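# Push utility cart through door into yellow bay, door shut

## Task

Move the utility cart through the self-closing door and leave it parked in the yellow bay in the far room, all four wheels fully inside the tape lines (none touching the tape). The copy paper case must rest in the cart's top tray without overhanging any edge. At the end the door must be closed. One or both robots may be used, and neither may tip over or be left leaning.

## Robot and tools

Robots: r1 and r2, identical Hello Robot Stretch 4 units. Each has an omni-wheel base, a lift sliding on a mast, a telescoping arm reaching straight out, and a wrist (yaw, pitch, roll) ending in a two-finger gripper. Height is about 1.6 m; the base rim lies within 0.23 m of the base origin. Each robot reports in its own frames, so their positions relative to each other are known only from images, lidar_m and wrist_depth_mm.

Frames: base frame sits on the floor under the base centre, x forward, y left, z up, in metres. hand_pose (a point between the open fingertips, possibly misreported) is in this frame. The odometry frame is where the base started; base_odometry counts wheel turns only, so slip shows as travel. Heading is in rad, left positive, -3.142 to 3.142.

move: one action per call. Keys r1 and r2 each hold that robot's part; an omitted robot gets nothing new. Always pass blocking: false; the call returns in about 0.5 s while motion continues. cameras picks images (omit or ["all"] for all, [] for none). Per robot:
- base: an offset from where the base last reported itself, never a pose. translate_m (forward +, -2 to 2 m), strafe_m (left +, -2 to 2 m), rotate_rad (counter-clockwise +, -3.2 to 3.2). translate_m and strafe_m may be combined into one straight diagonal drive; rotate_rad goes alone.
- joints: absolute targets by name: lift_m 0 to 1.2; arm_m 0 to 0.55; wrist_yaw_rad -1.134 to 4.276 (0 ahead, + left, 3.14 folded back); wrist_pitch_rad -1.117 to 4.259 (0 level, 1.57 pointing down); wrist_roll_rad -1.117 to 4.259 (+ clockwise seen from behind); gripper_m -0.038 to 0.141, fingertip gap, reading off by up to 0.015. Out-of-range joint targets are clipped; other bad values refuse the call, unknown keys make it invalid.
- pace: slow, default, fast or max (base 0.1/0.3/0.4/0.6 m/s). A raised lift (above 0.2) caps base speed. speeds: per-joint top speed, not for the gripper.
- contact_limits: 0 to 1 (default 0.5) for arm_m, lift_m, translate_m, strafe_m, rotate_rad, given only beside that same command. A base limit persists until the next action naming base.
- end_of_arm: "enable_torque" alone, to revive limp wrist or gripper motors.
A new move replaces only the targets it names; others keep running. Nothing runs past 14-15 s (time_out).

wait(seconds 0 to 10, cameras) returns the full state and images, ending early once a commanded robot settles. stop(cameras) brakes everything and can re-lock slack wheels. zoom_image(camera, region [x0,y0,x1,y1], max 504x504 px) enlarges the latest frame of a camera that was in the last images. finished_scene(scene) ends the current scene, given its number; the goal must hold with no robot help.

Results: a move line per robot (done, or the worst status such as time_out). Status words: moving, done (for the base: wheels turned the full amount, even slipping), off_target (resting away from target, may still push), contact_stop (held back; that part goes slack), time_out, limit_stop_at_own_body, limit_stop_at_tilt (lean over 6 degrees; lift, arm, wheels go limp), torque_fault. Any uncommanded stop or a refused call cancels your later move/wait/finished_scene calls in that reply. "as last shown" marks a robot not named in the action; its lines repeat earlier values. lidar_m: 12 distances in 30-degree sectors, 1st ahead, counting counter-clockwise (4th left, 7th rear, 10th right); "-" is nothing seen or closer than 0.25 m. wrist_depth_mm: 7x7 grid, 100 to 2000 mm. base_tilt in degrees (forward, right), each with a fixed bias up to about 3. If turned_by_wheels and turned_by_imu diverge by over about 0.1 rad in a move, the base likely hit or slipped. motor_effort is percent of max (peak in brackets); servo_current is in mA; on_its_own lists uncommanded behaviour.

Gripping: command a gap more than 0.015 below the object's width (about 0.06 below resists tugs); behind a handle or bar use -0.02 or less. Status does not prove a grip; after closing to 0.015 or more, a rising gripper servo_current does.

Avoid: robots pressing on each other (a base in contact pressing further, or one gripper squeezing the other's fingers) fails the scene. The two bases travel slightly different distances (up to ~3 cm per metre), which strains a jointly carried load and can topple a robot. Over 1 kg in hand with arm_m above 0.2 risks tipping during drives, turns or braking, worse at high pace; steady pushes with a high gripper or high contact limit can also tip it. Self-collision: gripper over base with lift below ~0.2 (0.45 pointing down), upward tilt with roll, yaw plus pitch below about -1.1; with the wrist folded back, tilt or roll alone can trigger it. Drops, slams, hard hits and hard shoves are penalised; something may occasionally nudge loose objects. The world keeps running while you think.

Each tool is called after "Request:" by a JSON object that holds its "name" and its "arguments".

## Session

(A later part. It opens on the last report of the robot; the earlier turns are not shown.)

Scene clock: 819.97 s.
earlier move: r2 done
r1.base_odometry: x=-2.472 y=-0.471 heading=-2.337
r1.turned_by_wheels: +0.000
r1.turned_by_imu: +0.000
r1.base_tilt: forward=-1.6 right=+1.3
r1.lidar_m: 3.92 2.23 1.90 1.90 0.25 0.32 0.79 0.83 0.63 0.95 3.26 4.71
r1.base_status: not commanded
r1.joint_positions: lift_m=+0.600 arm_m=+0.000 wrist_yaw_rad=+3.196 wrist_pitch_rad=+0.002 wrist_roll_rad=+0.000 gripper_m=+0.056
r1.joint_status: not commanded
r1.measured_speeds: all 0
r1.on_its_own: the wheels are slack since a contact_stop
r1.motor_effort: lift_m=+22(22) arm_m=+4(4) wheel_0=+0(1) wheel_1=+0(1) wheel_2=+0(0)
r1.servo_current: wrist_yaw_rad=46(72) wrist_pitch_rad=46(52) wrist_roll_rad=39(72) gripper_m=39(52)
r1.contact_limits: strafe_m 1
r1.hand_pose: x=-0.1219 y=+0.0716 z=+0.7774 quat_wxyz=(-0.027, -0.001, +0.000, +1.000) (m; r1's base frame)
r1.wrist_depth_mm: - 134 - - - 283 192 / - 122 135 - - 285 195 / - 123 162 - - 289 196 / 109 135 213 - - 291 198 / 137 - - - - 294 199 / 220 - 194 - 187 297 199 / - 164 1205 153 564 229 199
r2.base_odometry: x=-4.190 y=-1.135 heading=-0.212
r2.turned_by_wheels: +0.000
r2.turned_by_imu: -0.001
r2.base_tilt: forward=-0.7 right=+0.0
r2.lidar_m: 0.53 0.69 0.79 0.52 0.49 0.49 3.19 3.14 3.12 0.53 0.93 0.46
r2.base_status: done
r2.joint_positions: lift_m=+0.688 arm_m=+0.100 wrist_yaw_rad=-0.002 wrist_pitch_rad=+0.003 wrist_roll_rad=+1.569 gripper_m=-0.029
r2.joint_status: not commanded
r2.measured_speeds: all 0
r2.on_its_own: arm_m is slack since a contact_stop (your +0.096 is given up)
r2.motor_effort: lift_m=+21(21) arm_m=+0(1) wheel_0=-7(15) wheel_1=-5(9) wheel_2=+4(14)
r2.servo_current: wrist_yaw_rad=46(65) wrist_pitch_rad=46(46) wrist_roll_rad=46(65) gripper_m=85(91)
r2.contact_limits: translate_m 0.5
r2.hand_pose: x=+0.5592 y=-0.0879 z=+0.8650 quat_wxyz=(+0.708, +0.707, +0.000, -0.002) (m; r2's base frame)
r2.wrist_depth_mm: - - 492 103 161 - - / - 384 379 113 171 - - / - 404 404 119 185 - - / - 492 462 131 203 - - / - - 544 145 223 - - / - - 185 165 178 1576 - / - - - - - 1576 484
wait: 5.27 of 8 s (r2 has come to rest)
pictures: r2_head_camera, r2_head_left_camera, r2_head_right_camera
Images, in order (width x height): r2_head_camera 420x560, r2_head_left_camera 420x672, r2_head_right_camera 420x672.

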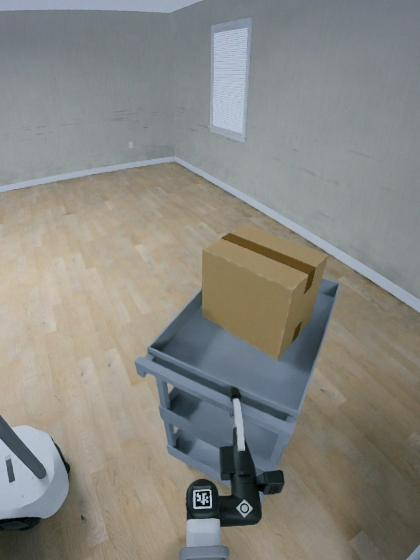

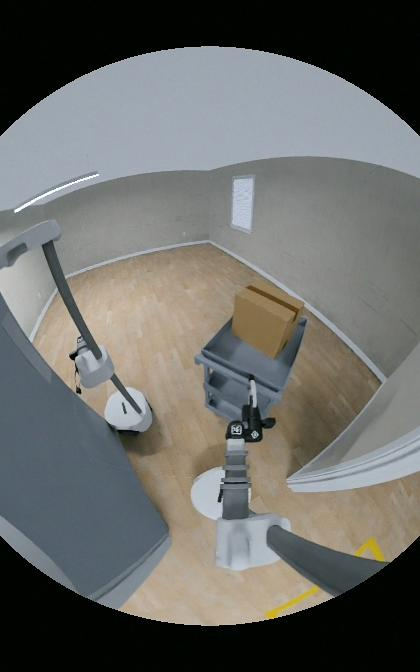

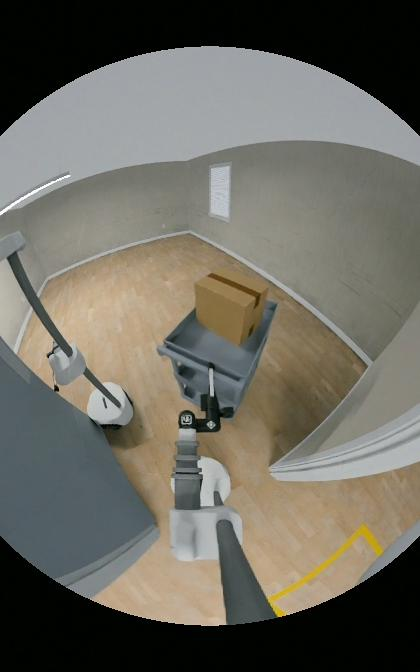

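Request:
{"name": "move", "arguments": {"blocking": false, "r2": {"base":{"rotate_rad":0.35},"pace":"slow","contact_limits":{"rotate_rad":0.8}}, "cameras": []}}

Request:
{"name": "wait", "arguments": {"seconds": 3, "cameras": []}}

Request:
{"name": "move", "arguments": {"blocking": false, "r2": {"base":{"translate_m":-0.35,"strafe_m":-0.05},"pace":"slow","contact_limits":{"translate_m":0.5}}, "cameras": []}}

Request:
{"name": "wait", "arguments": {"seconds": 8, "cameras": ["r2_head_camera","r2_head_left_camera","r2_head_right_camera"]}}

Scene clock: 857.67 s.
move: r2 moving
r1: as last shown
r1.lidar_m: 3.93 2.23 1.92 1.90 0.25 0.29 0.78 0.80 0.60 0.91 3.28 4.72
r1.on_its_own: the wheels are slack since a contact_stop
r1.motor_effort: lift_m=+22(22) arm_m=+4(4) wheel_0=+0(0) wheel_1=+0(0) wheel_2=+0(0)
r1.servo_current: wrist_yaw_rad=46(59) wrist_pitch_rad=39(46) wrist_roll_rad=46(59) gripper_m=46(46)
r1.contact_limits: strafe_m 1
r1.wrist_depth_mm: - 134 - - - 281 193 / - 122 134 - - 285 195 / - 124 163 - - 289 197 / 109 135 212 - - 293 198 / 137 - - - - 296 199 / 222 - 193 - 187 294 199 / - 164 1229 153 569 229 199
r2.base_odometry: x=-4.190 y=-1.135 heading=-0.088
r2.turned_by_wheels: +0.124
r2.turned_by_imu: +0.120
r2.base_tilt: forward=-0.7 right=+0.1
r2.lidar_m: 0.55 0.80 0.73 0.51 0.46 0.57 3.14 3.09 3.00 0.52 2.36 0.43
r2.base_status: rotate_rad moving
r2.joint_positions: lift_m=+0.688 arm_m=+0.100 wrist_yaw_rad=-0.012 wrist_pitch_rad=+0.003 wrist_roll_rad=+1.569 gripper_m=-0.029
r2.joint_status: not commanded
r2.measured_speeds: translate_m=+0.000 strafe_m=+0.000 rotate_rad=+0.492 lift_m=+0.000 arm_m=+0.000 wrist_yaw_rad=+0.000 wrist_pitch_rad=+0.000 wrist_roll_rad=+0.000
r2.on_its_own: arm_m is slack since a contact_stop (your +0.096 is given up)
r2.motor_effort: lift_m=+21(21) arm_m=+0(1) wheel_0=-15(20) wheel_1=-11(13) wheel_2=-17(17)
r2.servo_current: wrist_yaw_rad=72(72) wrist_pitch_rad=39(46) wrist_roll_rad=52(59) gripper_m=85(85)
r2.contact_limits: rotate_rad 0.8
r2.hand_pose: x=+0.5582 y=-0.0910 z=+0.8650 quat_wxyz=(+0.708, +0.707, -0.003, -0.005) (m; r2's base frame)
r2.wrist_depth_mm: - 375 375 - - - - / - 362 362 - 160 - - / - 430 421 - 174 - - / - - 496 117 196 - - / - - - 134 218 1863 - / - - 185 161 179 1499 512 / - - - - - 1499 466
pictures: none
No camera images: "cameras" was empty.

Scene clock: 858.73 s.
earlier move: r2 done
r1.base_odometry: x=-2.472 y=-0.471 heading=-2.337
r1.turned_by_wheels: +0.000
r1.turned_by_imu: +0.000
r1.base_tilt: forward=-1.6 right=+1.3
r1.lidar_m: 3.90 2.25 1.92 1.90 0.25 0.31 0.78 0.70 0.55 0.93 3.29 4.71
r1.base_status: not commanded
r1.joint_positions: lift_m=+0.600 arm_m=+0.000 wrist_yaw_rad=+3.196 wrist_pitch_rad=+0.002 wrist_roll_rad=+0.000 gripper_m=+0.056
r1.joint_status: not commanded
r1.measured_speeds: all 0
r1.on_its_own: the wheels are slack since a contact_stop
r1.motor_effort: lift_m=+21(22) arm_m=+4(4) wheel_0=+0(1) wheel_1=+0(0) wheel_2=+0(0)
r1.servo_current: wrist_yaw_rad=59(72) wrist_pitch_rad=39(46) wrist_roll_rad=52(59) gripper_m=46(46)
r1.contact_limits: strafe_m 1
r1.hand_pose: x=-0.1219 y=+0.0716 z=+0.7774 quat_wxyz=(-0.027, -0.001, +0.000, +1.000) (m; r1's base frame)
r1.wrist_depth_mm: - 135 - - - 282 193 / - 122 134 - - 287 195 / - 123 163 - - 289 197 / 109 136 213 - - 294 198 / 137 - - - - 294 198 / 221 - 194 - 187 296 199 / - 164 1229 153 559 229 199
r2.base_odometry: x=-4.190 y=-1.135 heading=+0.136
r2.turned_by_wheels: +0.224
r2.turned_by_imu: +0.217
r2.base_tilt: forward=-0.7 right=+0.1
r2.lidar_m: 0.57 0.79 0.58 0.46 0.48 3.17 3.15 3.16 0.53 0.53 0.75 0.42
r2.base_status: done
r2.joint_positions: lift_m=+0.688 arm_m=+0.100 wrist_yaw_rad=-0.015 wrist_pitch_rad=+0.003 wrist_roll_rad=+1.569 gripper_m=-0.029
r2.joint_status: not commanded
r2.measured_speeds: all 0
r2.on_its_own: arm_m is slack since a contact_stop
r2.motor_effort: lift_m=+21(21) arm_m=+0(1) wheel_0=-6(20) wheel_1=-6(13) wheel_2=-12(17)
r2.servo_current: wrist_yaw_rad=78(91) wrist_pitch_rad=46(46) wrist_roll_rad=39(59) gripper_m=85(91)
r2.contact_limits: rotate_rad 0.8
r2.hand_pose: x=+0.5579 y=-0.0917 z=+0.8650 quat_wxyz=(+0.708, +0.707, -0.004, -0.006) (m; r2's base frame)
r2.wrist_depth_mm: - 355 347 - - - - / - 484 427 - - - - / - - - - - - - / - - - - - - - / - - - - - - - / - - - - - - 1182 / - - - - - 1576 1118
wait: 1.07 of 3 s (r2 has come to rest)
pictures: none
No camera images: "cameras" was empty.

Scene clock: 859.23 s.
move: r2 moving
r1: as last shown
r1.lidar_m: 3.92 2.23 1.90 1.91 0.25 0.32 0.80 0.71 0.53 0.93 3.28 4.73
r1.on_its_own: the wheels are slack since a contact_stop
r1.motor_effort: lift_m=+22(22) arm_m=+4(4) wheel_0=+0(1) wheel_1=+0(0) wheel_2=+0(0)
r1.servo_current: wrist_yaw_rad=52(65) wrist_pitch_rad=46(52) wrist_roll_rad=46(65) gripper_m=39(46)
r1.contact_limits: strafe_m 1
r1.wrist_depth_mm: - 135 - - - 282 193 / - 122 135 - - 287 194 / - 123 163 - - 289 196 / 109 135 212 - - 291 198 / 137 - - - - 296 199 / 221 - 193 - 188 296 199 / - 164 1229 153 564 229 199
r2.base_odometry: x=-4.202 y=-1.139 heading=+0.135
r2.turned_by_wheels: -0.001
r2.turned_by_imu: -0.001
r2.base_tilt: forward=-0.7 right=+0.1
r2.lidar_m: 0.58 0.80 0.58 0.47 0.48 3.10 3.09 3.17 0.51 0.53 0.76 0.41
r2.base_status: translate_m moving; strafe_m moving
r2.joint_positions: lift_m=+0.688 arm_m=+0.100 wrist_yaw_rad=-0.015 wrist_pitch_rad=+0.003 wrist_roll_rad=+1.569 gripper_m=-0.029
r2.joint_status: not commanded
r2.measured_speeds: translate_m=-0.048 strafe_m=-0.006 rotate_rad=+0.001 lift_m=+0.000 arm_m=+0.000 wrist_yaw_rad=+0.000 wrist_pitch_rad=+0.000 wrist_roll_rad=+0.000
r2.on_its_own: arm_m is slack since a contact_stop
r2.motor_effort: lift_m=+20(21) arm_m=+0(0) wheel_0=-12(14) wheel_1=-10(11) wheel_2=+7(11)
r2.servo_current: wrist_yaw_rad=91(98) wrist_pitch_rad=46(46) wrist_roll_rad=52(52) gripper_m=85(91)
r2.contact_limits: translate_m 0.5
r2.hand_pose: x=+0.5579 y=-0.0917 z=+0.8650 quat_wxyz=(+0.708, +0.707, -0.004, -0.006) (m; r2's base frame)
r2.wrist_depth_mm: - 342 343 - - - - / - 473 402 - - - - / - - - - - - - / - - - - - - - / - - - - - - - / - - - - - - 1160 / - - - - - 1537 1118
pictures: none
No camera images: "cameras" was empty.

Scene clock: 863.53 s.
earlier move: r2 done
r1.base_odometry: x=-2.472 y=-0.471 heading=-2.337
r1.turned_by_wheels: +0.000
r1.turned_by_imu: +0.000
r1.base_tilt: forward=-1.6 right=+1.3
r1.lidar_m: 3.90 2.22 1.90 1.88 0.25 0.30 1.06 0.63 0.69 2.82 3.27 4.71
r1.base_status: not commanded
r1.joint_positions: lift_m=+0.600 arm_m=+0.000 wrist_yaw_rad=+3.196 wrist_pitch_rad=+0.002 wrist_roll_rad=+0.000 gripper_m=+0.056
r1.joint_status: not commanded
r1.measured_speeds: all 0
r1.on_its_own: the wheels are slack since a contact_stop
r1.motor_effort: lift_m=+22(22) arm_m=+4(4) wheel_0=+0(1) wheel_1=+0(0) wheel_2=+0(0)
r1.servo_current: wrist_yaw_rad=59(72) wrist_pitch_rad=39(52) wrist_roll_rad=65(72) gripper_m=33(46)
r1.contact_limits: strafe_m 1
r1.hand_pose: x=-0.1219 y=+0.0716 z=+0.7774 quat_wxyz=(-0.027, -0.001, +0.000, +1.000) (m; r1's base frame)
r1.wrist_depth_mm: - 135 1499 - - 281 192 / - 122 134 - - 286 195 / - 124 162 - - 287 198 / 108 135 213 - - 291 198 / 213 - - - - 294 200 / 223 - 193 - 188 296 200 / - 809 1336 153 554 229 199
r2.base_odometry: x=-4.530 y=-1.232 heading=+0.137
r2.turned_by_wheels: +0.002
r2.turned_by_imu: +0.003
r2.base_tilt: forward=-0.7 right=+0.1
r2.lidar_m: 0.52 0.99 0.53 0.51 2.42 3.01 2.76 2.78 2.53 0.49 0.48 0.40
r2.base_status: done
r2.joint_positions: lift_m=+0.688 arm_m=+0.100 wrist_yaw_rad=+0.004 wrist_pitch_rad=+0.003 wrist_roll_rad=+1.569 gripper_m=-0.029
r2.joint_status: not commanded
r2.measured_speeds: all 0
r2.on_its_own: arm_m is slack since a contact_stop
r2.motor_effort: lift_m=+21(21) arm_m=+0(1) wheel_0=+0(16) wheel_1=-4(12) wheel_2=+8(14)
r2.servo_current: wrist_yaw_rad=46(98) wrist_pitch_rad=46(52) wrist_roll_rad=39(59) gripper_m=85(91)
r2.contact_limits: translate_m 0.5
r2.hand_pose: x=+0.5595 y=-0.0864 z=+0.8650 quat_wxyz=(+0.708, +0.707, +0.002, +0.000) (m; r2's base frame)
r2.wrist_depth_mm: - 325 329 - - - - / - 359 362 - - - - / - 445 433 - 161 - - / - - 535 - 182 - - / - - - 115 216 1756 - / - - 186 137 178 1576 504 / - - - - 427 415 433
wait: 4.30 of 8 s (r2 has come to rest)
pictures: r2_head_camera, r2_head_left_camera, r2_head_right_camera
Images, in order (width x height): r2_head_camera 420x560, r2_head_left_camera 420x672, r2_head_right_camera 420x672.

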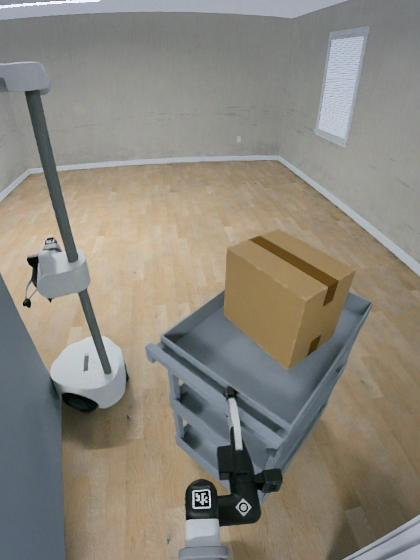

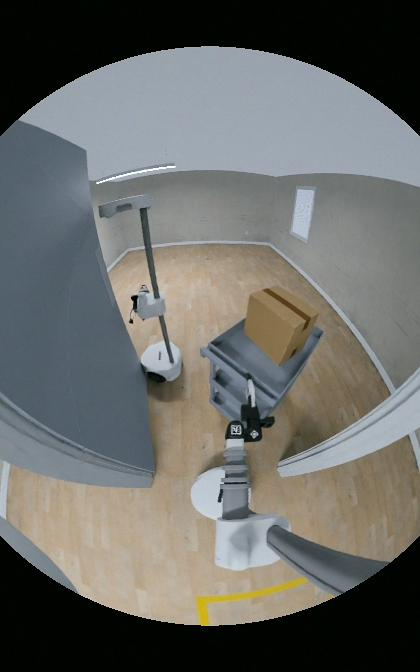

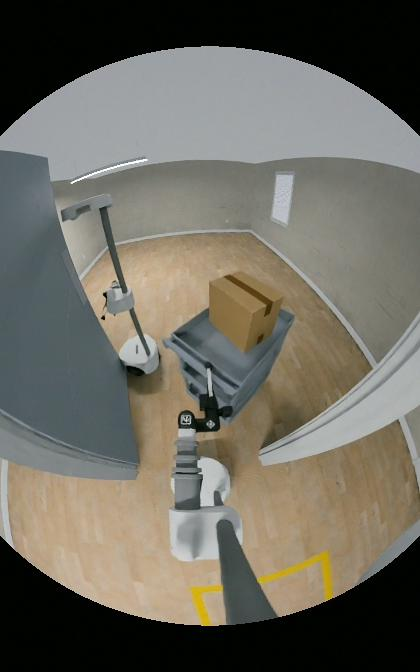

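Request:
{"name": "move", "arguments": {"blocking": false, "cameras": ["r2_head_camera","r2_head_left_camera","r2_head_right_camera","r1_head_left_camera","r1_head_right_camera"]}}

Scene clock: 891.33 s.
r1.base_odometry: x=-2.472 y=-0.471 heading=-2.337
r1.turned_by_wheels: +0.000
r1.turned_by_imu: +0.000
r1.base_tilt: forward=-1.6 right=+1.3
r1.lidar_m: 3.90 2.24 1.90 1.92 0.25 0.31 1.09 0.63 0.70 2.84 3.27 4.73
r1.base_status: not commanded
r1.joint_positions: lift_m=+0.600 arm_m=+0.000 wrist_yaw_rad=+3.196 wrist_pitch_rad=+0.002 wrist_roll_rad=+0.000 gripper_m=+0.056
r1.joint_status: not commanded
r1.measured_speeds: all 0
r1.on_its_own: the wheels are slack since a contact_stop
r1.motor_effort: lift_m=+22(22) arm_m=+4(4) wheel_0=+0(1) wheel_1=+0(0) wheel_2=+0(0)
r1.servo_current: wrist_yaw_rad=33(72) wrist_pitch_rad=39(52) wrist_roll_rad=46(72) gripper_m=39(46)
r1.contact_limits: strafe_m 1
r1.hand_pose: x=-0.1219 y=+0.0716 z=+0.7774 quat_wxyz=(-0.027, -0.001, +0.000, +1.000) (m; r1's base frame)
r1.wrist_depth_mm: - 135 1499 - - 281 192 / - 122 135 - - 285 195 / - 123 162 - - 290 197 / 109 135 212 - - 293 198 / 213 - - - - 296 199 / 223 - 193 - 188 297 199 / - 809 1281 153 569 229 199
r2.base_odometry: x=-4.530 y=-1.232 heading=+0.137
r2.turned_by_wheels: +0.000
r2.turned_by_imu: +0.000
r2.base_tilt: forward=-0.7 right=+0.1
r2.lidar_m: 0.55 0.94 0.52 0.50 2.42 3.02 2.75 2.81 2.51 0.46 0.46 0.43
r2.base_status: done
r2.joint_positions: lift_m=+0.688 arm_m=+0.100 wrist_yaw_rad=+0.004 wrist_pitch_rad=+0.003 wrist_roll_rad=+1.569 gripper_m=-0.029
r2.joint_status: not commanded
r2.measured_speeds: all 0
r2.on_its_own: arm_m is slack since a contact_stop
r2.motor_effort: lift_m=+20(21) arm_m=+0(1) wheel_0=+0(16) wheel_1=-5(12) wheel_2=+8(14)
r2.servo_current: wrist_yaw_rad=52(98) wrist_pitch_rad=39(52) wrist_roll_rad=46(59) gripper_m=85(91)
r2.contact_limits: translate_m 0.5
r2.hand_pose: x=+0.5595 y=-0.0864 z=+0.8650 quat_wxyz=(+0.708, +0.707, +0.002, +0.000) (m; r2's base frame)
r2.wrist_depth_mm: - 324 329 - - - - / - 357 359 - - - - / - 449 433 - 161 - - / - - 535 - 182 - - / - - - 115 216 1661 - / - - 187 137 178 1618 500 / - - - - 430 418 433
pictures: r1_head_left_camera, r1_head_right_camera, r2_head_camera, r2_head_left_camera, r2_head_right_camera
Images, in order (width x height): r1_head_left_camera 420x672, r1_head_right_camera 420x672, r2_head_camera 420x560, r2_head_left_camera 420x672, r2_head_right_camera 420x672.

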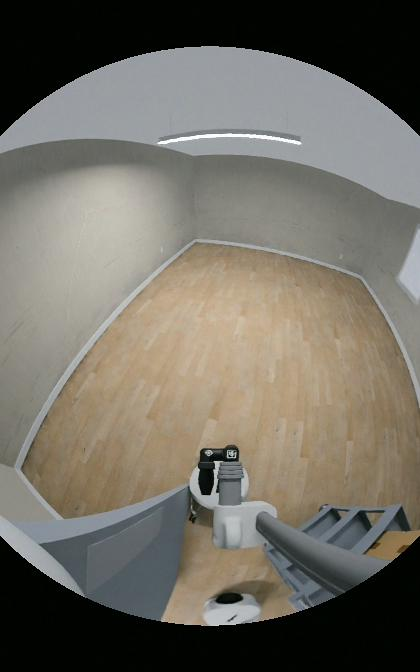

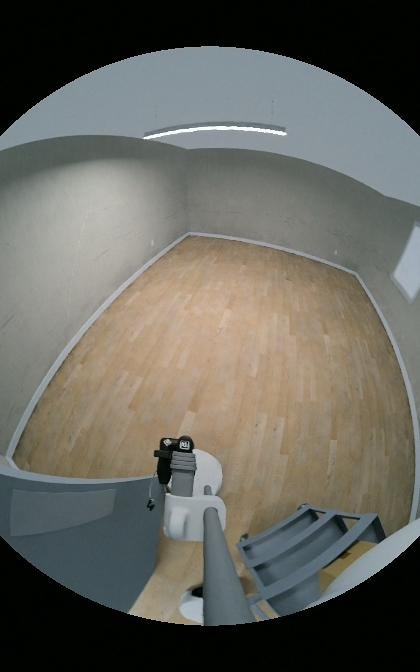

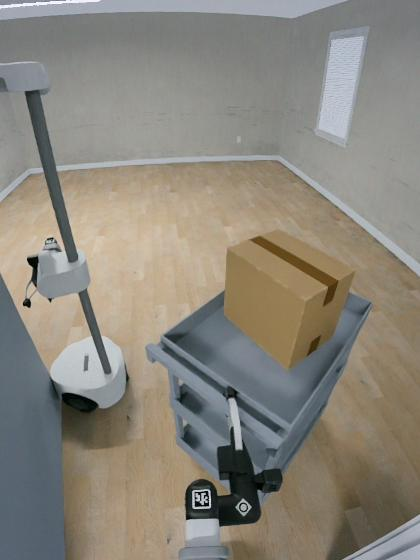

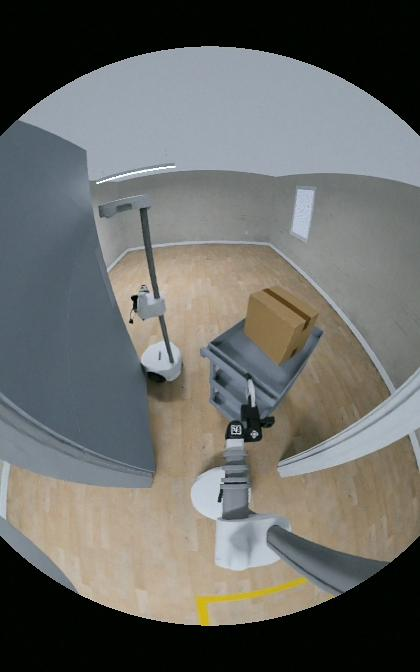

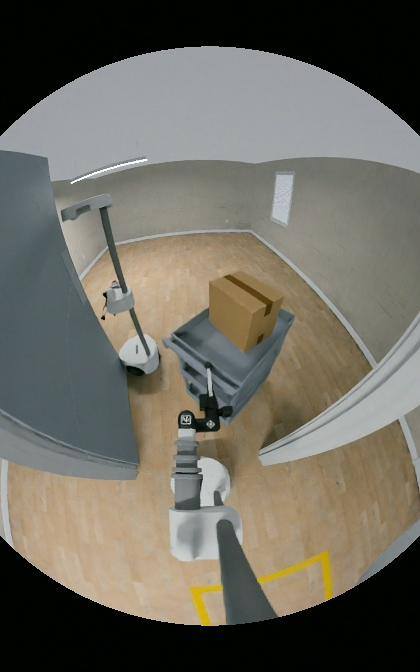

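Request:
{"name": "move", "arguments": {"blocking": false, "r2": {"base":{"translate_m":-0.25,"strafe_m":0.13},"contact_limits":{"translate_m":0.6},"pace":"slow"}, "cameras": []}}

Request:
{"name": "wait", "arguments": {"seconds": 6, "cameras": ["r2_head_camera","r2_head_left_camera","r2_head_right_camera"]}}

Scene clock: 899.03 s.
move: r2 moving
r1: as last shown
r1.lidar_m: 3.87 2.24 1.89 1.90 0.25 0.29 1.08 0.63 0.67 2.84 3.25 4.74
r1.on_its_own: the wheels are slack since a contact_stop
r1.servo_current: wrist_yaw_rad=39(59) wrist_pitch_rad=46(52) wrist_roll_rad=52(59) gripper_m=33(46)
r1.contact_limits: strafe_m 1
r1.wrist_depth_mm: - 134 1576 - - 282 193 / - 122 135 - - 286 194 / - 123 163 - - 290 196 / 109 135 213 - - 293 198 / 137 - - - - 296 199 / 221 - 195 - 187 296 199 / - 699 1336 153 564 229 200
r2.base_odometry: x=-4.543 y=-1.227 heading=+0.136
r2.turned_by_wheels: +0.000
r2.turned_by_imu: +0.000
r2.base_tilt: forward=-0.6 right=+0.1
r2.lidar_m: 0.54 0.94 0.53 0.48 2.44 3.00 2.77 2.81 2.56 0.48 0.47 0.44
r2.base_status: translate_m moving; strafe_m moving
r2.joint_positions: lift_m=+0.688 arm_m=+0.100 wrist_yaw_rad=+0.003 wrist_pitch_rad=+0.003 wrist_roll_rad=+1.569 gripper_m=-0.029
r2.joint_status: not commanded
r2.measured_speeds: translate_m=-0.050 strafe_m=+0.025 rotate_rad=-0.002 lift_m=+0.000 arm_m=+0.000 wrist_yaw_rad=-0.009 wrist_pitch_rad=+0.000 wrist_roll_rad=+0.000
r2.on_its_own: arm_m is slack since a contact_stop
r2.motor_effort: lift_m=+21(21) arm_m=+0(0) wheel_0=-9(9) wheel_1=-5(7) wheel_2=+11(13)
r2.servo_current: wrist_yaw_rad=46(59) wrist_pitch_rad=39(46) wrist_roll_rad=52(52) gripper_m=85(91)
r2.contact_limits: translate_m 0.6
r2.hand_pose: x=+0.5595 y=-0.0865 z=+0.8650 quat_wxyz=(+0.708, +0.707, +0.002, +0.000) (m; r2's base frame)
r2.wrist_depth_mm: - 327 332 - - - - / - 357 362 - - - - / - 445 433 - 165 - - / - - 530 - 186 - - / - - - 121 218 1661 - / - - 186 142 178 1537 500 / - - - - - 421 455
pictures: none
No camera images: "cameras" was empty.

Scene clock: 902.53 s.
earlier move: r2 done
r1.base_odometry: x=-2.472 y=-0.471 heading=-2.337
r1.turned_by_wheels: +0.000
r1.turned_by_imu: +0.000
r1.base_tilt: forward=-1.6 right=+1.3
r1.lidar_m: 3.92 2.20 1.89 1.90 0.25 0.30 0.74 0.68 0.71 2.83 3.27 4.73
r1.base_status: not commanded
r1.joint_positions: lift_m=+0.600 arm_m=+0.000 wrist_yaw_rad=+3.196 wrist_pitch_rad=+0.002 wrist_roll_rad=+0.000 gripper_m=+0.056
r1.joint_status: not commanded
r1.measured_speeds: all 0
r1.on_its_own: the wheels are slack since a contact_stop
r1.motor_effort: lift_m=+22(22) arm_m=+4(4) wheel_0=+0(1) wheel_1=+0(0) wheel_2=+0(0)
r1.servo_current: wrist_yaw_rad=59(65) wrist_pitch_rad=39(52) wrist_roll_rad=59(72) gripper_m=39(46)
r1.contact_limits: strafe_m 1
r1.hand_pose: x=-0.1219 y=+0.0716 z=+0.7774 quat_wxyz=(-0.027, -0.001, +0.000, +1.000) (m; r1's base frame)
r1.wrist_depth_mm: - 134 - - - 281 192 / - 122 135 - - 287 196 / - 124 163 - - 289 196 / 109 135 208 - - 293 198 / 137 - - - - 296 200 / 222 - 192 - 187 294 200 / - 150 189 153 564 229 198
r2.base_odometry: x=-4.795 y=-1.137 heading=+0.136
r2.turned_by_wheels: +0.000
r2.turned_by_imu: -0.002
r2.base_tilt: forward=-0.7 right=+0.1
r2.lidar_m: 0.57 0.57 0.44 0.77 2.30 2.77 2.53 2.60 2.72 1.93 0.69 0.45
r2.base_status: done
r2.joint_positions: lift_m=+0.688 arm_m=+0.100 wrist_yaw_rad=-0.006 wrist_pitch_rad=+0.003 wrist_roll_rad=+1.569 gripper_m=-0.029
r2.joint_status: not commanded
r2.measured_speeds: all 0
r2.on_its_own: arm_m is slack since a contact_stop
r2.motor_effort: lift_m=+21(21) arm_m=+0(1) wheel_0=-8(18) wheel_1=-6(10) wheel_2=+3(13)
r2.servo_current: wrist_yaw_rad=52(65) wrist_pitch_rad=39(46) wrist_roll_rad=46(59) gripper_m=91(91)
r2.contact_limits: translate_m 0.6
r2.hand_pose: x=+0.5587 y=-0.0891 z=+0.8650 quat_wxyz=(+0.708, +0.707, -0.001, -0.003) (m; r2's base frame)
r2.wrist_depth_mm: - 407 402 - - - - / - 357 359 - 159 - - / - 413 415 107 176 - - / - - 488 117 196 - - / - - - 135 221 1808 - / - - 186 160 178 1464 512 / - 991 - - - 1042 473
wait: 3.50 of 6 s (r2 has come to rest)
pictures: r2_head_camera, r2_head_left_camera, r2_head_right_camera
Images, in order (width x height): r2_head_camera 420x560, r2_head_left_camera 420x672, r2_head_right_camera 420x672.

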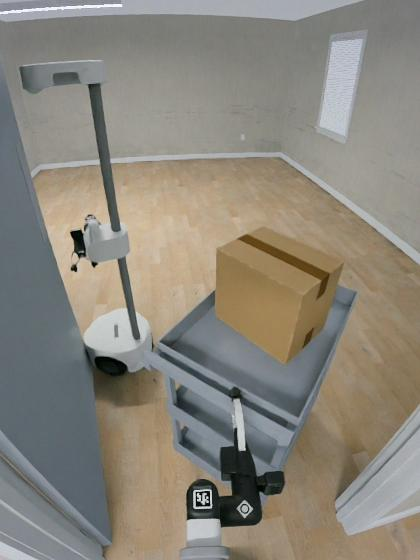

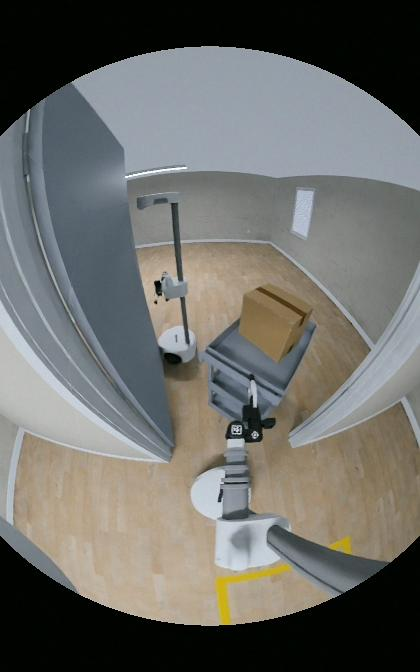

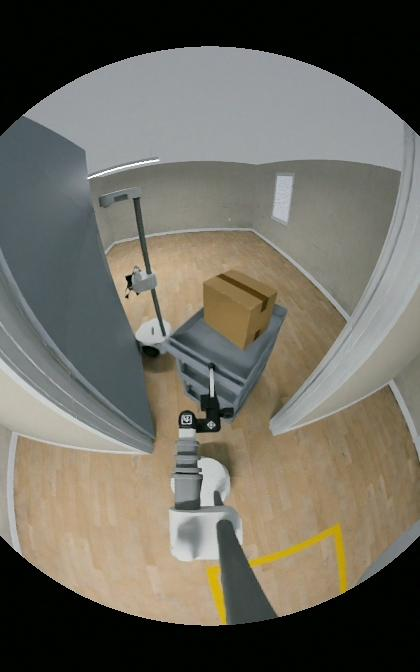

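Request:
{"name": "move", "arguments": {"blocking": false, "r2": {"base":{"translate_m":-0.22,"strafe_m":0.13},"contact_limits":{"translate_m":0.6},"pace":"slow"}, "cameras": []}}

Request:
{"name": "wait", "arguments": {"seconds": 6, "cameras": ["r2_head_camera","r2_head_left_camera","r2_head_right_camera"]}}

Scene clock: 912.53 s.
move: r2 moving
r1: as last shown
r1.base_tilt: forward=-1.6 right=+1.2
r1.lidar_m: 3.88 2.23 1.88 1.90 0.25 0.30 0.72 0.67 0.70 2.84 3.27 4.72
r1.on_its_own: the wheels are slack since a contact_stop
r1.servo_current: wrist_yaw_rad=52(59) wrist_pitch_rad=39(52) wrist_roll_rad=52(52) gripper_m=46(46)
r1.contact_limits: strafe_m 1
r1.wrist_depth_mm: - 134 - - - 282 193 / - 122 135 - - 285 195 / - 124 163 - - 290 198 / 109 135 208 - - 293 198 / 137 - - - - 294 198 / 222 - 193 - 187 294 199 / - 151 1205 153 559 229 199
r2.base_odometry: x=-4.808 y=-1.132 heading=+0.135
r2.turned_by_wheels: +0.000
r2.turned_by_imu: +0.000
r2.base_tilt: forward=-0.7 right=+0.1
r2.lidar_m: 0.54 0.54 0.45 0.78 2.26 2.76 2.53 2.57 2.70 2.05 0.71 0.45
r2.base_status: translate_m moving; strafe_m moving
r2.joint_positions: lift_m=+0.688 arm_m=+0.100 wrist_yaw_rad=-0.006 wrist_pitch_rad=+0.003 wrist_roll_rad=+1.569 gripper_m=-0.029
r2.joint_status: not commanded
r2.measured_speeds: translate_m=-0.048 strafe_m=+0.028 rotate_rad=+0.003 lift_m=+0.000 arm_m=+0.000 wrist_yaw_rad=+0.000 wrist_pitch_rad=+0.000 wrist_roll_rad=+0.000
r2.on_its_own: arm_m is slack since a contact_stop
r2.motor_effort: lift_m=+20(21) arm_m=+0(0) wheel_0=-12(19) wheel_1=+0(5) wheel_2=+8(9)
r2.servo_current: wrist_yaw_rad=59(59) wrist_pitch_rad=39(46) wrist_roll_rad=59(59) gripper_m=85(91)
r2.contact_limits: translate_m 0.6
r2.hand_pose: x=+0.5587 y=-0.0891 z=+0.8650 quat_wxyz=(+0.708, +0.707, -0.001, -0.003) (m; r2's base frame)
r2.wrist_depth_mm: - 407 407 - - - - / - 359 362 - 160 - - / - 410 413 108 177 - - / - - 484 121 198 - - / - - - 136 221 1808 - / - - 186 161 177 1464 512 / - 991 - - - 1042 473
pictures: none
No camera images: "cameras" was empty.

Scene clock: 915.73 s.
earlier move: r2 done
r1.base_odometry: x=-2.472 y=-0.471 heading=-2.337
r1.turned_by_wheels: +0.000
r1.turned_by_imu: +0.000
r1.base_tilt: forward=-1.6 right=+1.3
r1.lidar_m: 3.91 2.20 1.90 1.90 0.25 0.30 0.73 0.69 2.13 2.84 3.27 4.71
r1.base_status: not commanded
r1.joint_positions: lift_m=+0.600 arm_m=+0.000 wrist_yaw_rad=+3.196 wrist_pitch_rad=+0.002 wrist_roll_rad=+0.000 gripper_m=+0.056
r1.joint_status: not commanded
r1.measured_speeds: all 0
r1.on_its_own: the wheels are slack since a contact_stop
r1.motor_effort: lift_m=+22(22) arm_m=+4(4) wheel_0=+0(1) wheel_1=+0(0) wheel_2=+0(0)
r1.servo_current: wrist_yaw_rad=39(72) wrist_pitch_rad=46(52) wrist_roll_rad=52(72) gripper_m=39(52)
r1.contact_limits: strafe_m 1
r1.hand_pose: x=-0.1219 y=+0.0716 z=+0.7774 quat_wxyz=(-0.027, -0.001, +0.000, +1.000) (m; r1's base frame)
r1.wrist_depth_mm: - 134 - - 512 282 192 / - 122 134 - - 286 194 / - 124 163 - 1618 290 196 / 109 135 207 1863 544 291 198 / 137 - - - - 294 198 / 222 - 190 1863 187 294 199 / 220 151 177 143 473 228 198
r2.base_odometry: x=-5.030 y=-1.038 heading=+0.136
r2.turned_by_wheels: +0.000
r2.turned_by_imu: -0.002
r2.base_tilt: forward=-0.7 right=+0.1
r2.lidar_m: 0.53 0.51 0.60 1.32 2.13 2.54 2.31 2.38 2.87 2.64 0.91 0.44
r2.base_status: done
r2.joint_positions: lift_m=+0.688 arm_m=+0.100 wrist_yaw_rad=-0.006 wrist_pitch_rad=+0.003 wrist_roll_rad=+1.569 gripper_m=-0.029
r2.joint_status: not commanded
r2.measured_speeds: all 0
r2.on_its_own: arm_m is slack since a contact_stop
r2.motor_effort: lift_m=+21(21) arm_m=+0(1) wheel_0=-7(19) wheel_1=+4(6) wheel_2=+2(9)
r2.servo_current: wrist_yaw_rad=46(65) wrist_pitch_rad=39(46) wrist_roll_rad=39(59) gripper_m=85(91)
r2.contact_limits: translate_m 0.6
r2.hand_pose: x=+0.5587 y=-0.0891 z=+0.8650 quat_wxyz=(+0.708, +0.707, -0.001, -0.003) (m; r2's base frame)
r2.wrist_depth_mm: - 480 452 - 157 - - / - 373 370 105 166 - - / - 404 407 115 182 - - / - 496 477 129 200 - - / - - 559 141 221 - - / - - 185 163 177 1160 - / - 143 - - - 1182 480
wait: 3.20 of 6 s (r2 has come to rest)
pictures: r2_head_camera, r2_head_left_camera, r2_head_right_camera
Images, in order (width x height): r2_head_camera 420x560, r2_head_left_camera 420x672, r2_head_right_camera 420x672.

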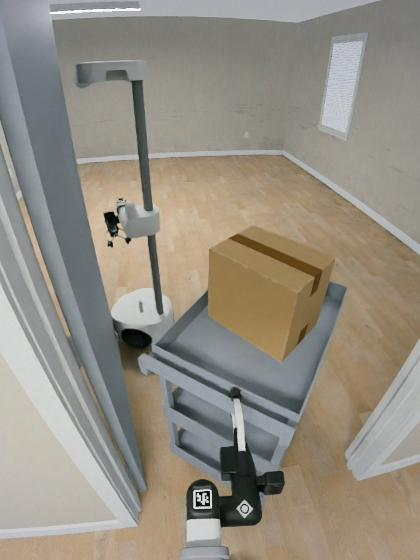

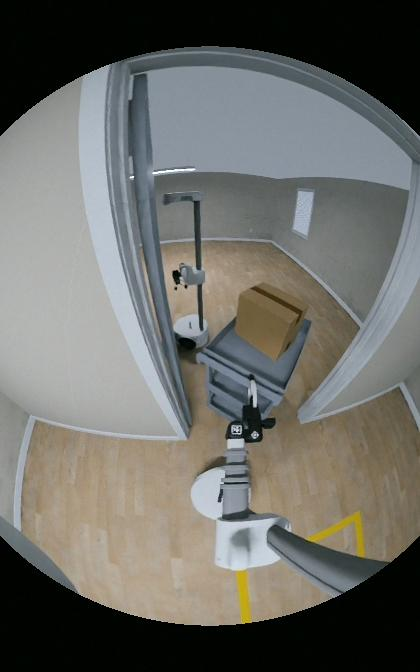

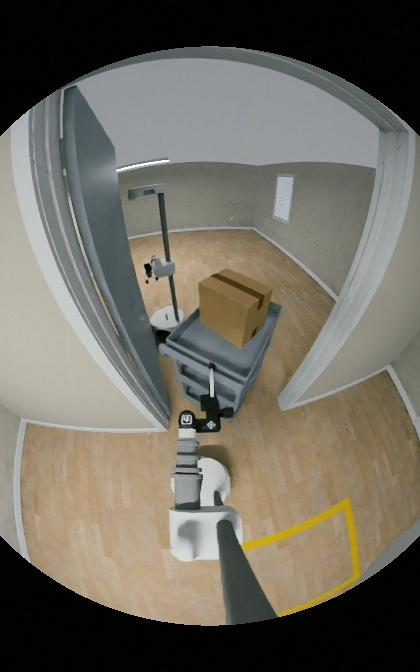

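Request:
{"name": "move", "arguments": {"blocking": false, "r2": {"base":{"translate_m":-0.25,"strafe_m":-0.12},"contact_limits":{"translate_m":0.6},"pace":"slow"}, "cameras": []}}

Request:
{"name": "wait", "arguments": {"seconds": 6, "cameras": ["r2_head_camera","r2_head_left_camera","r2_head_right_camera"]}}

Scene clock: 922.23 s.
move: r2 moving
r1: as last shown
r1.lidar_m: 3.91 2.24 1.90 1.90 0.25 0.30 0.72 0.68 2.12 2.85 3.29 4.70
r1.on_its_own: the wheels are slack since a contact_stop
r1.servo_current: wrist_yaw_rad=46(59) wrist_pitch_rad=46(46) wrist_roll_rad=52(59) gripper_m=39(46)
r1.contact_limits: strafe_m 1
r1.wrist_depth_mm: - 134 - - 517 281 193 / - 122 134 - - 285 195 / - 123 163 - 1708 289 196 / 108 135 207 1863 549 291 198 / 137 - - - - 294 198 / 222 - 190 1808 187 297 198 / 220 151 - 143 473 229 199
r2.base_odometry: x=-5.042 y=-1.046 heading=+0.136
r2.turned_by_wheels: +0.000
r2.turned_by_imu: +0.000
r2.base_tilt: forward=-0.6 right=+0.0
r2.lidar_m: 0.53 0.53 0.62 1.32 2.13 2.54 2.32 2.35 2.86 2.65 0.93 0.46
r2.base_status: translate_m moving; strafe_m moving
r2.joint_positions: lift_m=+0.688 arm_m=+0.100 wrist_yaw_rad=-0.002 wrist_pitch_rad=+0.003 wrist_roll_rad=+1.569 gripper_m=-0.029
r2.joint_status: not commanded
r2.measured_speeds: translate_m=-0.048 strafe_m=-0.024 rotate_rad=+0.004 lift_m=+0.000 arm_m=+0.000 wrist_yaw_rad=+0.028 wrist_pitch_rad=+0.000 wrist_roll_rad=+0.000
r2.on_its_own: arm_m is slack since a contact_stop
r2.motor_effort: lift_m=+20(21) arm_m=+0(1) wheel_0=-2(10) wheel_1=-9(11) wheel_2=+11(12)
r2.servo_current: wrist_yaw_rad=52(59) wrist_pitch_rad=46(46) wrist_roll_rad=52(65) gripper_m=85(91)
r2.contact_limits: translate_m 0.6
r2.hand_pose: x=+0.5591 y=-0.0879 z=+0.8650 quat_wxyz=(+0.708, +0.707, +0.001, -0.002) (m; r2's base frame)
r2.wrist_depth_mm: - 445 439 - - - - / - 366 366 103 164 - - / - 410 407 111 180 - - / - 504 477 127 198 - - / - - 564 139 221 - - / - - 186 162 177 1138 525 / - 136 - - - 1182 477
pictures: none
No camera images: "cameras" was empty.

Scene clock: 925.70 s.
earlier move: r2 done
r1.base_odometry: x=-2.472 y=-0.471 heading=-2.337
r1.turned_by_wheels: +0.000
r1.turned_by_imu: +0.000
r1.base_tilt: forward=-1.6 right=+1.3
r1.lidar_m: 3.90 2.24 1.89 1.89 0.25 0.29 0.78 0.88 2.13 2.83 3.30 4.72
r1.base_status: not commanded
r1.joint_positions: lift_m=+0.600 arm_m=+0.000 wrist_yaw_rad=+3.196 wrist_pitch_rad=+0.002 wrist_roll_rad=+0.000 gripper_m=+0.056
r1.joint_status: not commanded
r1.measured_speeds: all 0
r1.on_its_own: the wheels are slack since a contact_stop
r1.motor_effort: lift_m=+22(22) arm_m=+4(4) wheel_0=+0(1) wheel_1=+0(0) wheel_2=+0(0)
r1.servo_current: wrist_yaw_rad=59(72) wrist_pitch_rad=46(52) wrist_roll_rad=52(78) gripper_m=46(52)
r1.contact_limits: strafe_m 1
r1.hand_pose: x=-0.1219 y=+0.0716 z=+0.7774 quat_wxyz=(-0.027, -0.001, +0.000, +1.000) (m; r1's base frame)
r1.wrist_depth_mm: - 135 - - 517 281 192 / - 122 135 - 1042 286 195 / - 123 163 - - 289 197 / 109 135 207 - 544 294 198 / 137 - - - - 294 199 / 222 - 190 1808 187 296 199 / - 151 181 137 559 229 198
r2.base_odometry: x=-5.262 y=-1.191 heading=+0.136
r2.turned_by_wheels: +0.000
r2.turned_by_imu: +0.002
r2.base_tilt: forward=-0.7 right=+0.1
r2.lidar_m: 0.52 0.56 0.95 2.03 2.20 2.25 2.07 2.11 2.63 2.55 1.22 0.50
r2.base_status: done
r2.joint_positions: lift_m=+0.688 arm_m=+0.100 wrist_yaw_rad=+0.006 wrist_pitch_rad=+0.003 wrist_roll_rad=+1.569 gripper_m=-0.029
r2.joint_status: not commanded
r2.measured_speeds: all 0
r2.on_its_own: arm_m is slack since a contact_stop
r2.motor_effort: lift_m=+21(21) arm_m=+0(1) wheel_0=+0(10) wheel_1=-4(11) wheel_2=+7(16)
r2.servo_current: wrist_yaw_rad=46(65) wrist_pitch_rad=39(46) wrist_roll_rad=52(65) gripper_m=85(91)
r2.contact_limits: translate_m 0.6
r2.hand_pose: x=+0.5597 y=-0.0858 z=+0.8650 quat_wxyz=(+0.708, +0.707, +0.003, +0.001) (m; r2's base frame)
r2.wrist_depth_mm: - - - 139 147 202 204 / - - - 145 202 213 - / - 580 469 150 210 - - / - 433 427 156 218 831 - / - 473 462 164 227 - - / - - 185 169 179 - - / - - 539 - - - -
wait: 3.47 of 6 s (r2 has come to rest)
pictures: r2_head_camera, r2_head_left_camera, r2_head_right_camera
Images, in order (width x height): r2_head_camera 420x560, r2_head_left_camera 420x672, r2_head_right_camera 420x672.

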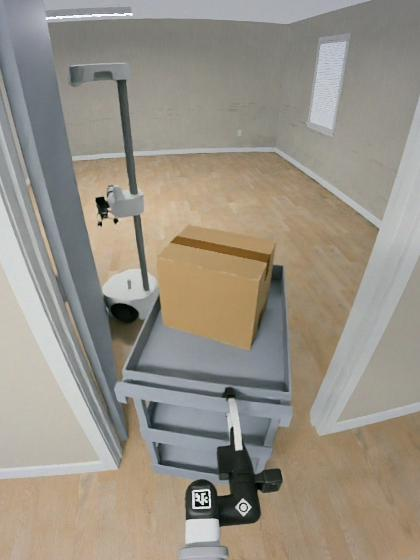

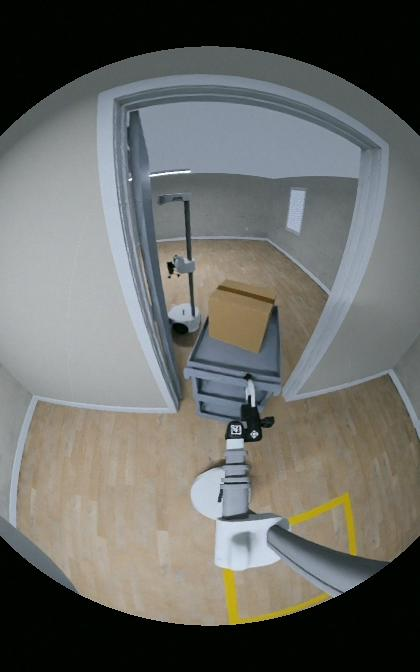

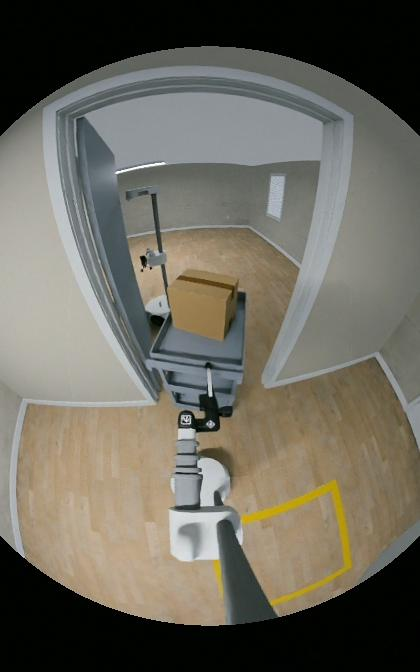

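Request:
{"name": "move", "arguments": {"blocking": false, "r2": {"base":{"translate_m":-0.4,"strafe_m":-0.07},"contact_limits":{"translate_m":0.6},"pace":"slow"}, "cameras": []}}

Request:
{"name": "wait", "arguments": {"seconds": 8, "cameras": ["r2_head_camera","r2_head_left_camera","r2_head_right_camera"]}}

Scene clock: 930.70 s.
move: r2 moving
r1: as last shown
r1.lidar_m: 3.92 2.22 1.90 1.87 0.25 0.29 0.78 0.87 2.13 2.84 3.27 4.73
r1.on_its_own: the wheels are slack since a contact_stop
r1.servo_current: wrist_yaw_rad=46(72) wrist_pitch_rad=46(46) wrist_roll_rad=46(65) gripper_m=39(39)
r1.contact_limits: strafe_m 1
r1.wrist_depth_mm: - 135 - - 517 281 193 / - 122 135 - 991 286 193 / - 123 163 - - 290 196 / 109 135 208 - 549 294 198 / 137 - - - - 294 199 / 221 - 190 1863 187 296 198 / - 152 182 137 559 229 198
r2.base_odometry: x=-5.274 y=-1.195 heading=+0.136
r2.turned_by_wheels: +0.000
r2.turned_by_imu: +0.001
r2.base_tilt: forward=-0.6 right=+0.1
r2.lidar_m: 0.52 0.57 0.93 2.08 2.22 2.23 2.06 2.10 2.66 2.57 1.23 0.53
r2.base_status: translate_m moving; strafe_m moving
r2.joint_positions: lift_m=+0.688 arm_m=+0.100 wrist_yaw_rad=+0.006 wrist_pitch_rad=+0.003 wrist_roll_rad=+1.569 gripper_m=-0.029
r2.joint_status: not commanded
r2.measured_speeds: translate_m=-0.048 strafe_m=-0.008 rotate_rad=-0.002 lift_m=+0.000 arm_m=+0.000 wrist_yaw_rad=+0.000 wrist_pitch_rad=+0.000 wrist_roll_rad=+0.000
r2.on_its_own: arm_m is slack since a contact_stop
r2.motor_effort: lift_m=+21(21) arm_m=+0(0) wheel_0=-4(5) wheel_1=-7(8) wheel_2=+11(15)
r2.servo_current: wrist_yaw_rad=52(65) wrist_pitch_rad=39(46) wrist_roll_rad=39(59) gripper_m=85(91)
r2.contact_limits: translate_m 0.6
r2.hand_pose: x=+0.5597 y=-0.0858 z=+0.8650 quat_wxyz=(+0.708, +0.707, +0.003, +0.001) (m; r2's base frame)
r2.wrist_depth_mm: - - - 142 152 206 207 / - - - 147 206 564 - / - - 492 151 212 798 - / - 430 427 158 220 831 - / - 469 459 165 228 - - / - - 185 169 178 - - / - - 535 - 244 - -
pictures: none
No camera images: "cameras" was empty.

Scene clock: 935.53 s.
earlier move: r2 done
r1.base_odometry: x=-2.472 y=-0.471 heading=-2.337
r1.turned_by_wheels: +0.000
r1.turned_by_imu: +0.000
r1.base_tilt: forward=-1.6 right=+1.3
r1.lidar_m: 3.91 2.22 1.89 1.91 0.25 0.31 1.20 1.42 2.14 2.83 3.28 4.71
r1.base_status: not commanded
r1.joint_positions: lift_m=+0.600 arm_m=+0.000 wrist_yaw_rad=+3.196 wrist_pitch_rad=+0.002 wrist_roll_rad=+0.000 gripper_m=+0.056
r1.joint_status: not commanded
r1.measured_speeds: all 0
r1.on_its_own: the wheels are slack since a contact_stop
r1.motor_effort: lift_m=+22(22) arm_m=+4(4) wheel_0=+0(1) wheel_1=+0(1) wheel_2=+0(0)
r1.servo_current: wrist_yaw_rad=39(72) wrist_pitch_rad=46(46) wrist_roll_rad=52(65) gripper_m=39(52)
r1.contact_limits: strafe_m 1
r1.hand_pose: x=-0.1219 y=+0.0716 z=+0.7774 quat_wxyz=(-0.027, -0.001, +0.000, +1.000) (m; r1's base frame)
r1.wrist_depth_mm: - 135 - - - 282 192 / - 122 134 - 1042 285 194 / - 123 163 1499 1499 290 196 / 109 136 212 1863 539 294 198 / 137 - - - 554 293 199 / 221 - 193 - 188 296 198 / - 164 1708 136 554 230 199
r2.base_odometry: x=-5.648 y=-1.314 heading=+0.136
r2.turned_by_wheels: +0.000
r2.turned_by_imu: +0.000
r2.base_tilt: forward=-0.6 right=+0.1
r2.lidar_m: 0.43 0.43 1.45 2.21 2.23 1.82 1.67 1.69 2.13 2.51 1.86 0.54
r2.base_status: done
r2.joint_positions: lift_m=+0.688 arm_m=+0.100 wrist_yaw_rad=+0.000 wrist_pitch_rad=+0.003 wrist_roll_rad=+1.569 gripper_m=-0.029
r2.joint_status: not commanded
r2.measured_speeds: all 0
r2.on_its_own: arm_m is slack since a contact_stop
r2.motor_effort: lift_m=+21(21) arm_m=+0(1) wheel_0=-3(13) wheel_1=-6(11) wheel_2=+8(15)
r2.servo_current: wrist_yaw_rad=52(65) wrist_pitch_rad=39(46) wrist_roll_rad=52(59) gripper_m=85(91)
r2.contact_limits: translate_m 0.6
r2.hand_pose: x=+0.5592 y=-0.0874 z=+0.8650 quat_wxyz=(+0.708, +0.707, +0.001, -0.001) (m; r2's base frame)
r2.wrist_depth_mm: - - - 217 - 1537 - / - - - 215 278 1464 1098 / - - - 201 266 1430 1098 / - - - 189 250 1661 - / - - - 181 238 831 - / - 421 186 169 179 - - / - 144 415 - 219 - -
wait: 4.83 of 8 s (r2 has come to rest)
pictures: r2_head_camera, r2_head_left_camera, r2_head_right_camera
Images, in order (width x height): r2_head_camera 420x560, r2_head_left_camera 420x672, r2_head_right_camera 420x672.

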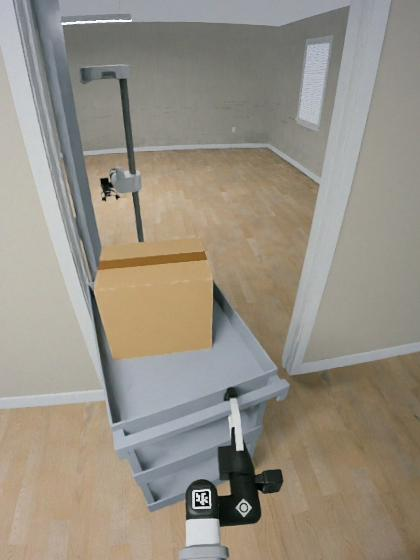

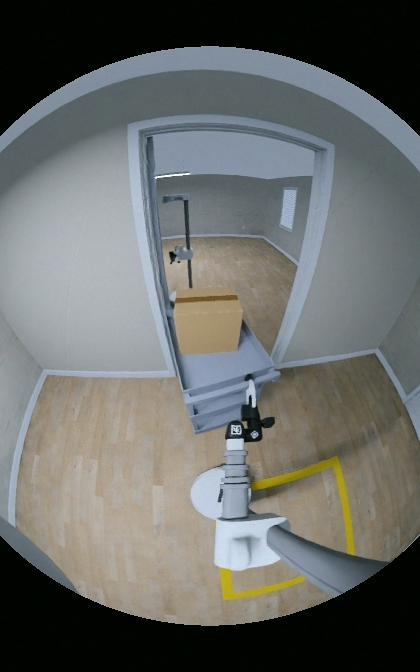

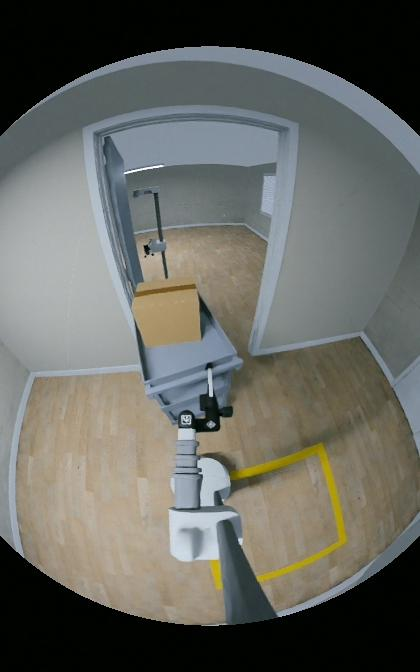

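Request:
{"name": "move", "arguments": {"blocking": false, "r2": {"base":{"translate_m":-0.3,"strafe_m":-0.15},"contact_limits":{"translate_m":0.6},"pace":"slow"}, "cameras": []}}

Request:
{"name": "wait", "arguments": {"seconds": 8, "cameras": ["r2_head_camera","r2_head_left_camera","r2_head_right_camera"]}}

Scene clock: 940.87 s.
move: r2 moving
r1: as last shown
r1.lidar_m: 3.91 2.20 1.91 1.90 0.25 0.30 1.21 1.43 2.12 2.84 3.28 4.73
r1.on_its_own: the wheels are slack since a contact_stop
r1.motor_effort: lift_m=+22(22) arm_m=+4(4) wheel_0=+0(0) wheel_1=+0(0) wheel_2=+0(0)
r1.servo_current: wrist_yaw_rad=52(59) wrist_pitch_rad=46(46) wrist_roll_rad=52(59) gripper_m=46(46)
r1.contact_limits: strafe_m 1
r1.wrist_depth_mm: - 134 - - - 282 192 / - 122 135 - 1008 285 194 / - 123 162 1537 1464 290 197 / 109 135 212 1921 539 294 198 / 137 - - - 549 296 199 / 221 - 193 - 187 294 199 / - 164 1708 137 559 229 199
r2.base_odometry: x=-5.660 y=-1.322 heading=+0.136
r2.turned_by_wheels: +0.001
r2.turned_by_imu: +0.001
r2.base_tilt: forward=-0.7 right=+0.1
r2.lidar_m: 0.44 0.44 1.49 2.20 2.26 1.80 1.65 1.69 2.14 2.52 1.86 0.55
r2.base_status: translate_m moving; strafe_m moving
r2.joint_positions: lift_m=+0.688 arm_m=+0.100 wrist_yaw_rad=+0.004 wrist_pitch_rad=+0.003 wrist_roll_rad=+1.569 gripper_m=-0.029
r2.joint_status: not commanded
r2.measured_speeds: translate_m=-0.048 strafe_m=-0.024 rotate_rad=+0.001 lift_m=+0.000 arm_m=+0.000 wrist_yaw_rad=+0.008 wrist_pitch_rad=+0.000 wrist_roll_rad=+0.000
r2.on_its_own: arm_m is slack since a contact_stop
r2.motor_effort: lift_m=+20(21) arm_m=+0(0) wheel_0=-3(8) wheel_1=-8(9) wheel_2=+15(15)
r2.servo_current: wrist_yaw_rad=52(52) wrist_pitch_rad=39(46) wrist_roll_rad=46(59) gripper_m=91(91)
r2.contact_limits: translate_m 0.6
r2.hand_pose: x=+0.5596 y=-0.0863 z=+0.8650 quat_wxyz=(+0.708, +0.707, +0.003, +0.000) (m; r2's base frame)
r2.wrist_depth_mm: - - - 216 - 1661 - / - - - 214 276 1464 1098 / - - - 200 264 1464 1118 / - - - 188 250 1661 - / - - - 181 238 820 - / - 427 186 170 179 - - / - 413 415 - 220 - -
pictures: none
No camera images: "cameras" was empty.

Scene clock: 944.90 s.
earlier move: r2 done
r1.base_odometry: x=-2.472 y=-0.471 heading=-2.337
r1.turned_by_wheels: +0.000
r1.turned_by_imu: +0.000
r1.base_tilt: forward=-1.6 right=+1.2
r1.lidar_m: 3.89 2.23 1.88 1.90 0.25 0.28 1.60 1.44 2.15 2.84 3.28 4.73
r1.base_status: not commanded
r1.joint_positions: lift_m=+0.600 arm_m=+0.000 wrist_yaw_rad=+3.196 wrist_pitch_rad=+0.002 wrist_roll_rad=+0.000 gripper_m=+0.056
r1.joint_status: not commanded
r1.measured_speeds: all 0
r1.on_its_own: the wheels are slack since a contact_stop
r1.motor_effort: lift_m=+22(22) arm_m=+4(4) wheel_0=+0(1) wheel_1=+0(0) wheel_2=+0(0)
r1.servo_current: wrist_yaw_rad=46(85) wrist_pitch_rad=46(52) wrist_roll_rad=39(72) gripper_m=39(52)
r1.contact_limits: strafe_m 1
r1.hand_pose: x=-0.1219 y=+0.0716 z=+0.7774 quat_wxyz=(-0.027, -0.001, +0.000, +1.000) (m; r1's base frame)
r1.wrist_depth_mm: - 135 - - - 281 192 / - 122 135 - - 287 195 / - 123 163 - 1863 290 196 / 109 135 213 - 549 291 198 / 136 - - - 854 296 199 / 222 - 193 - 187 294 200 / - 164 1756 143 559 229 198
r2.base_odometry: x=-5.925 y=-1.504 heading=+0.137
r2.turned_by_wheels: +0.000
r2.turned_by_imu: +0.003
r2.base_tilt: forward=-0.7 right=+0.0
r2.lidar_m: 0.34 0.27 1.86 2.30 2.21 1.50 1.34 1.36 1.76 2.39 2.36 0.63
r2.base_status: done
r2.joint_positions: lift_m=+0.688 arm_m=+0.100 wrist_yaw_rad=+0.011 wrist_pitch_rad=+0.003 wrist_roll_rad=+1.569 gripper_m=-0.029
r2.joint_status: not commanded
r2.measured_speeds: all 0
r2.on_its_own: arm_m is slack since a contact_stop
r2.motor_effort: lift_m=+21(21) arm_m=+0(1) wheel_0=+3(9) wheel_1=-2(9) wheel_2=+9(20)
r2.servo_current: wrist_yaw_rad=65(78) wrist_pitch_rad=39(52) wrist_roll_rad=33(59) gripper_m=85(91)
r2.contact_limits: translate_m 0.6
r2.hand_pose: x=+0.5602 y=-0.0842 z=+0.8650 quat_wxyz=(+0.708, +0.707, +0.005, +0.003) (m; r2's base frame)
r2.wrist_depth_mm: - - - - - - 1138 / - - - - - - 1160 / - - - 281 - 1661 1182 / - - - 220 312 324 325 / - - - 193 259 1708 1182 / - - 186 162 179 1661 496 / - 143 - - 198 133 -
wait: 4.03 of 8 s (r2 has come to rest)
pictures: r2_head_camera, r2_head_left_camera, r2_head_right_camera
Images, in order (width x height): r2_head_camera 420x560, r2_head_left_camera 420x672, r2_head_right_camera 420x672.

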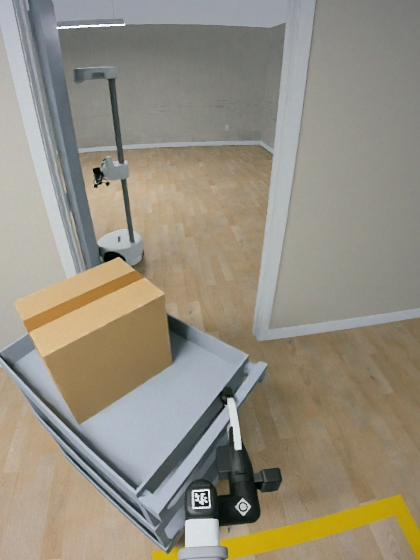

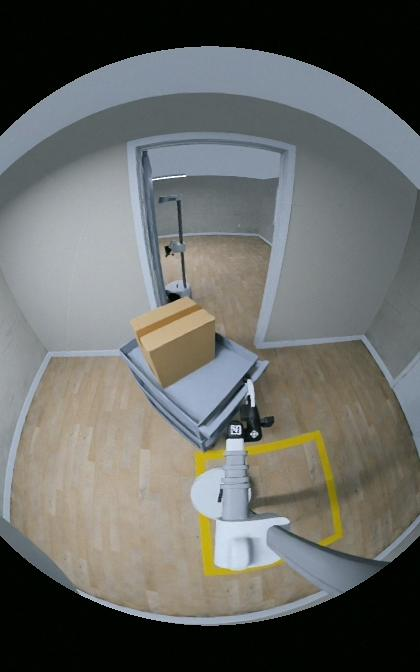

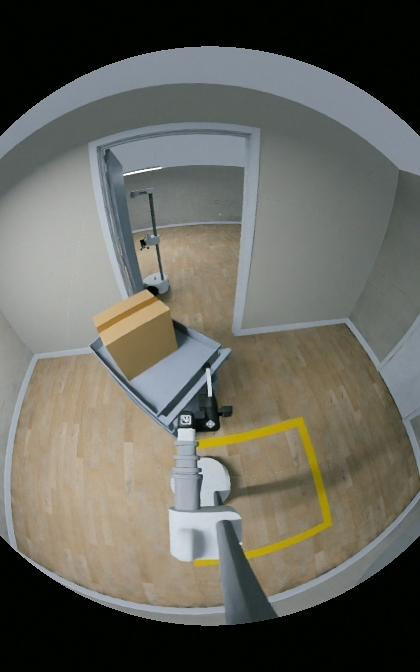

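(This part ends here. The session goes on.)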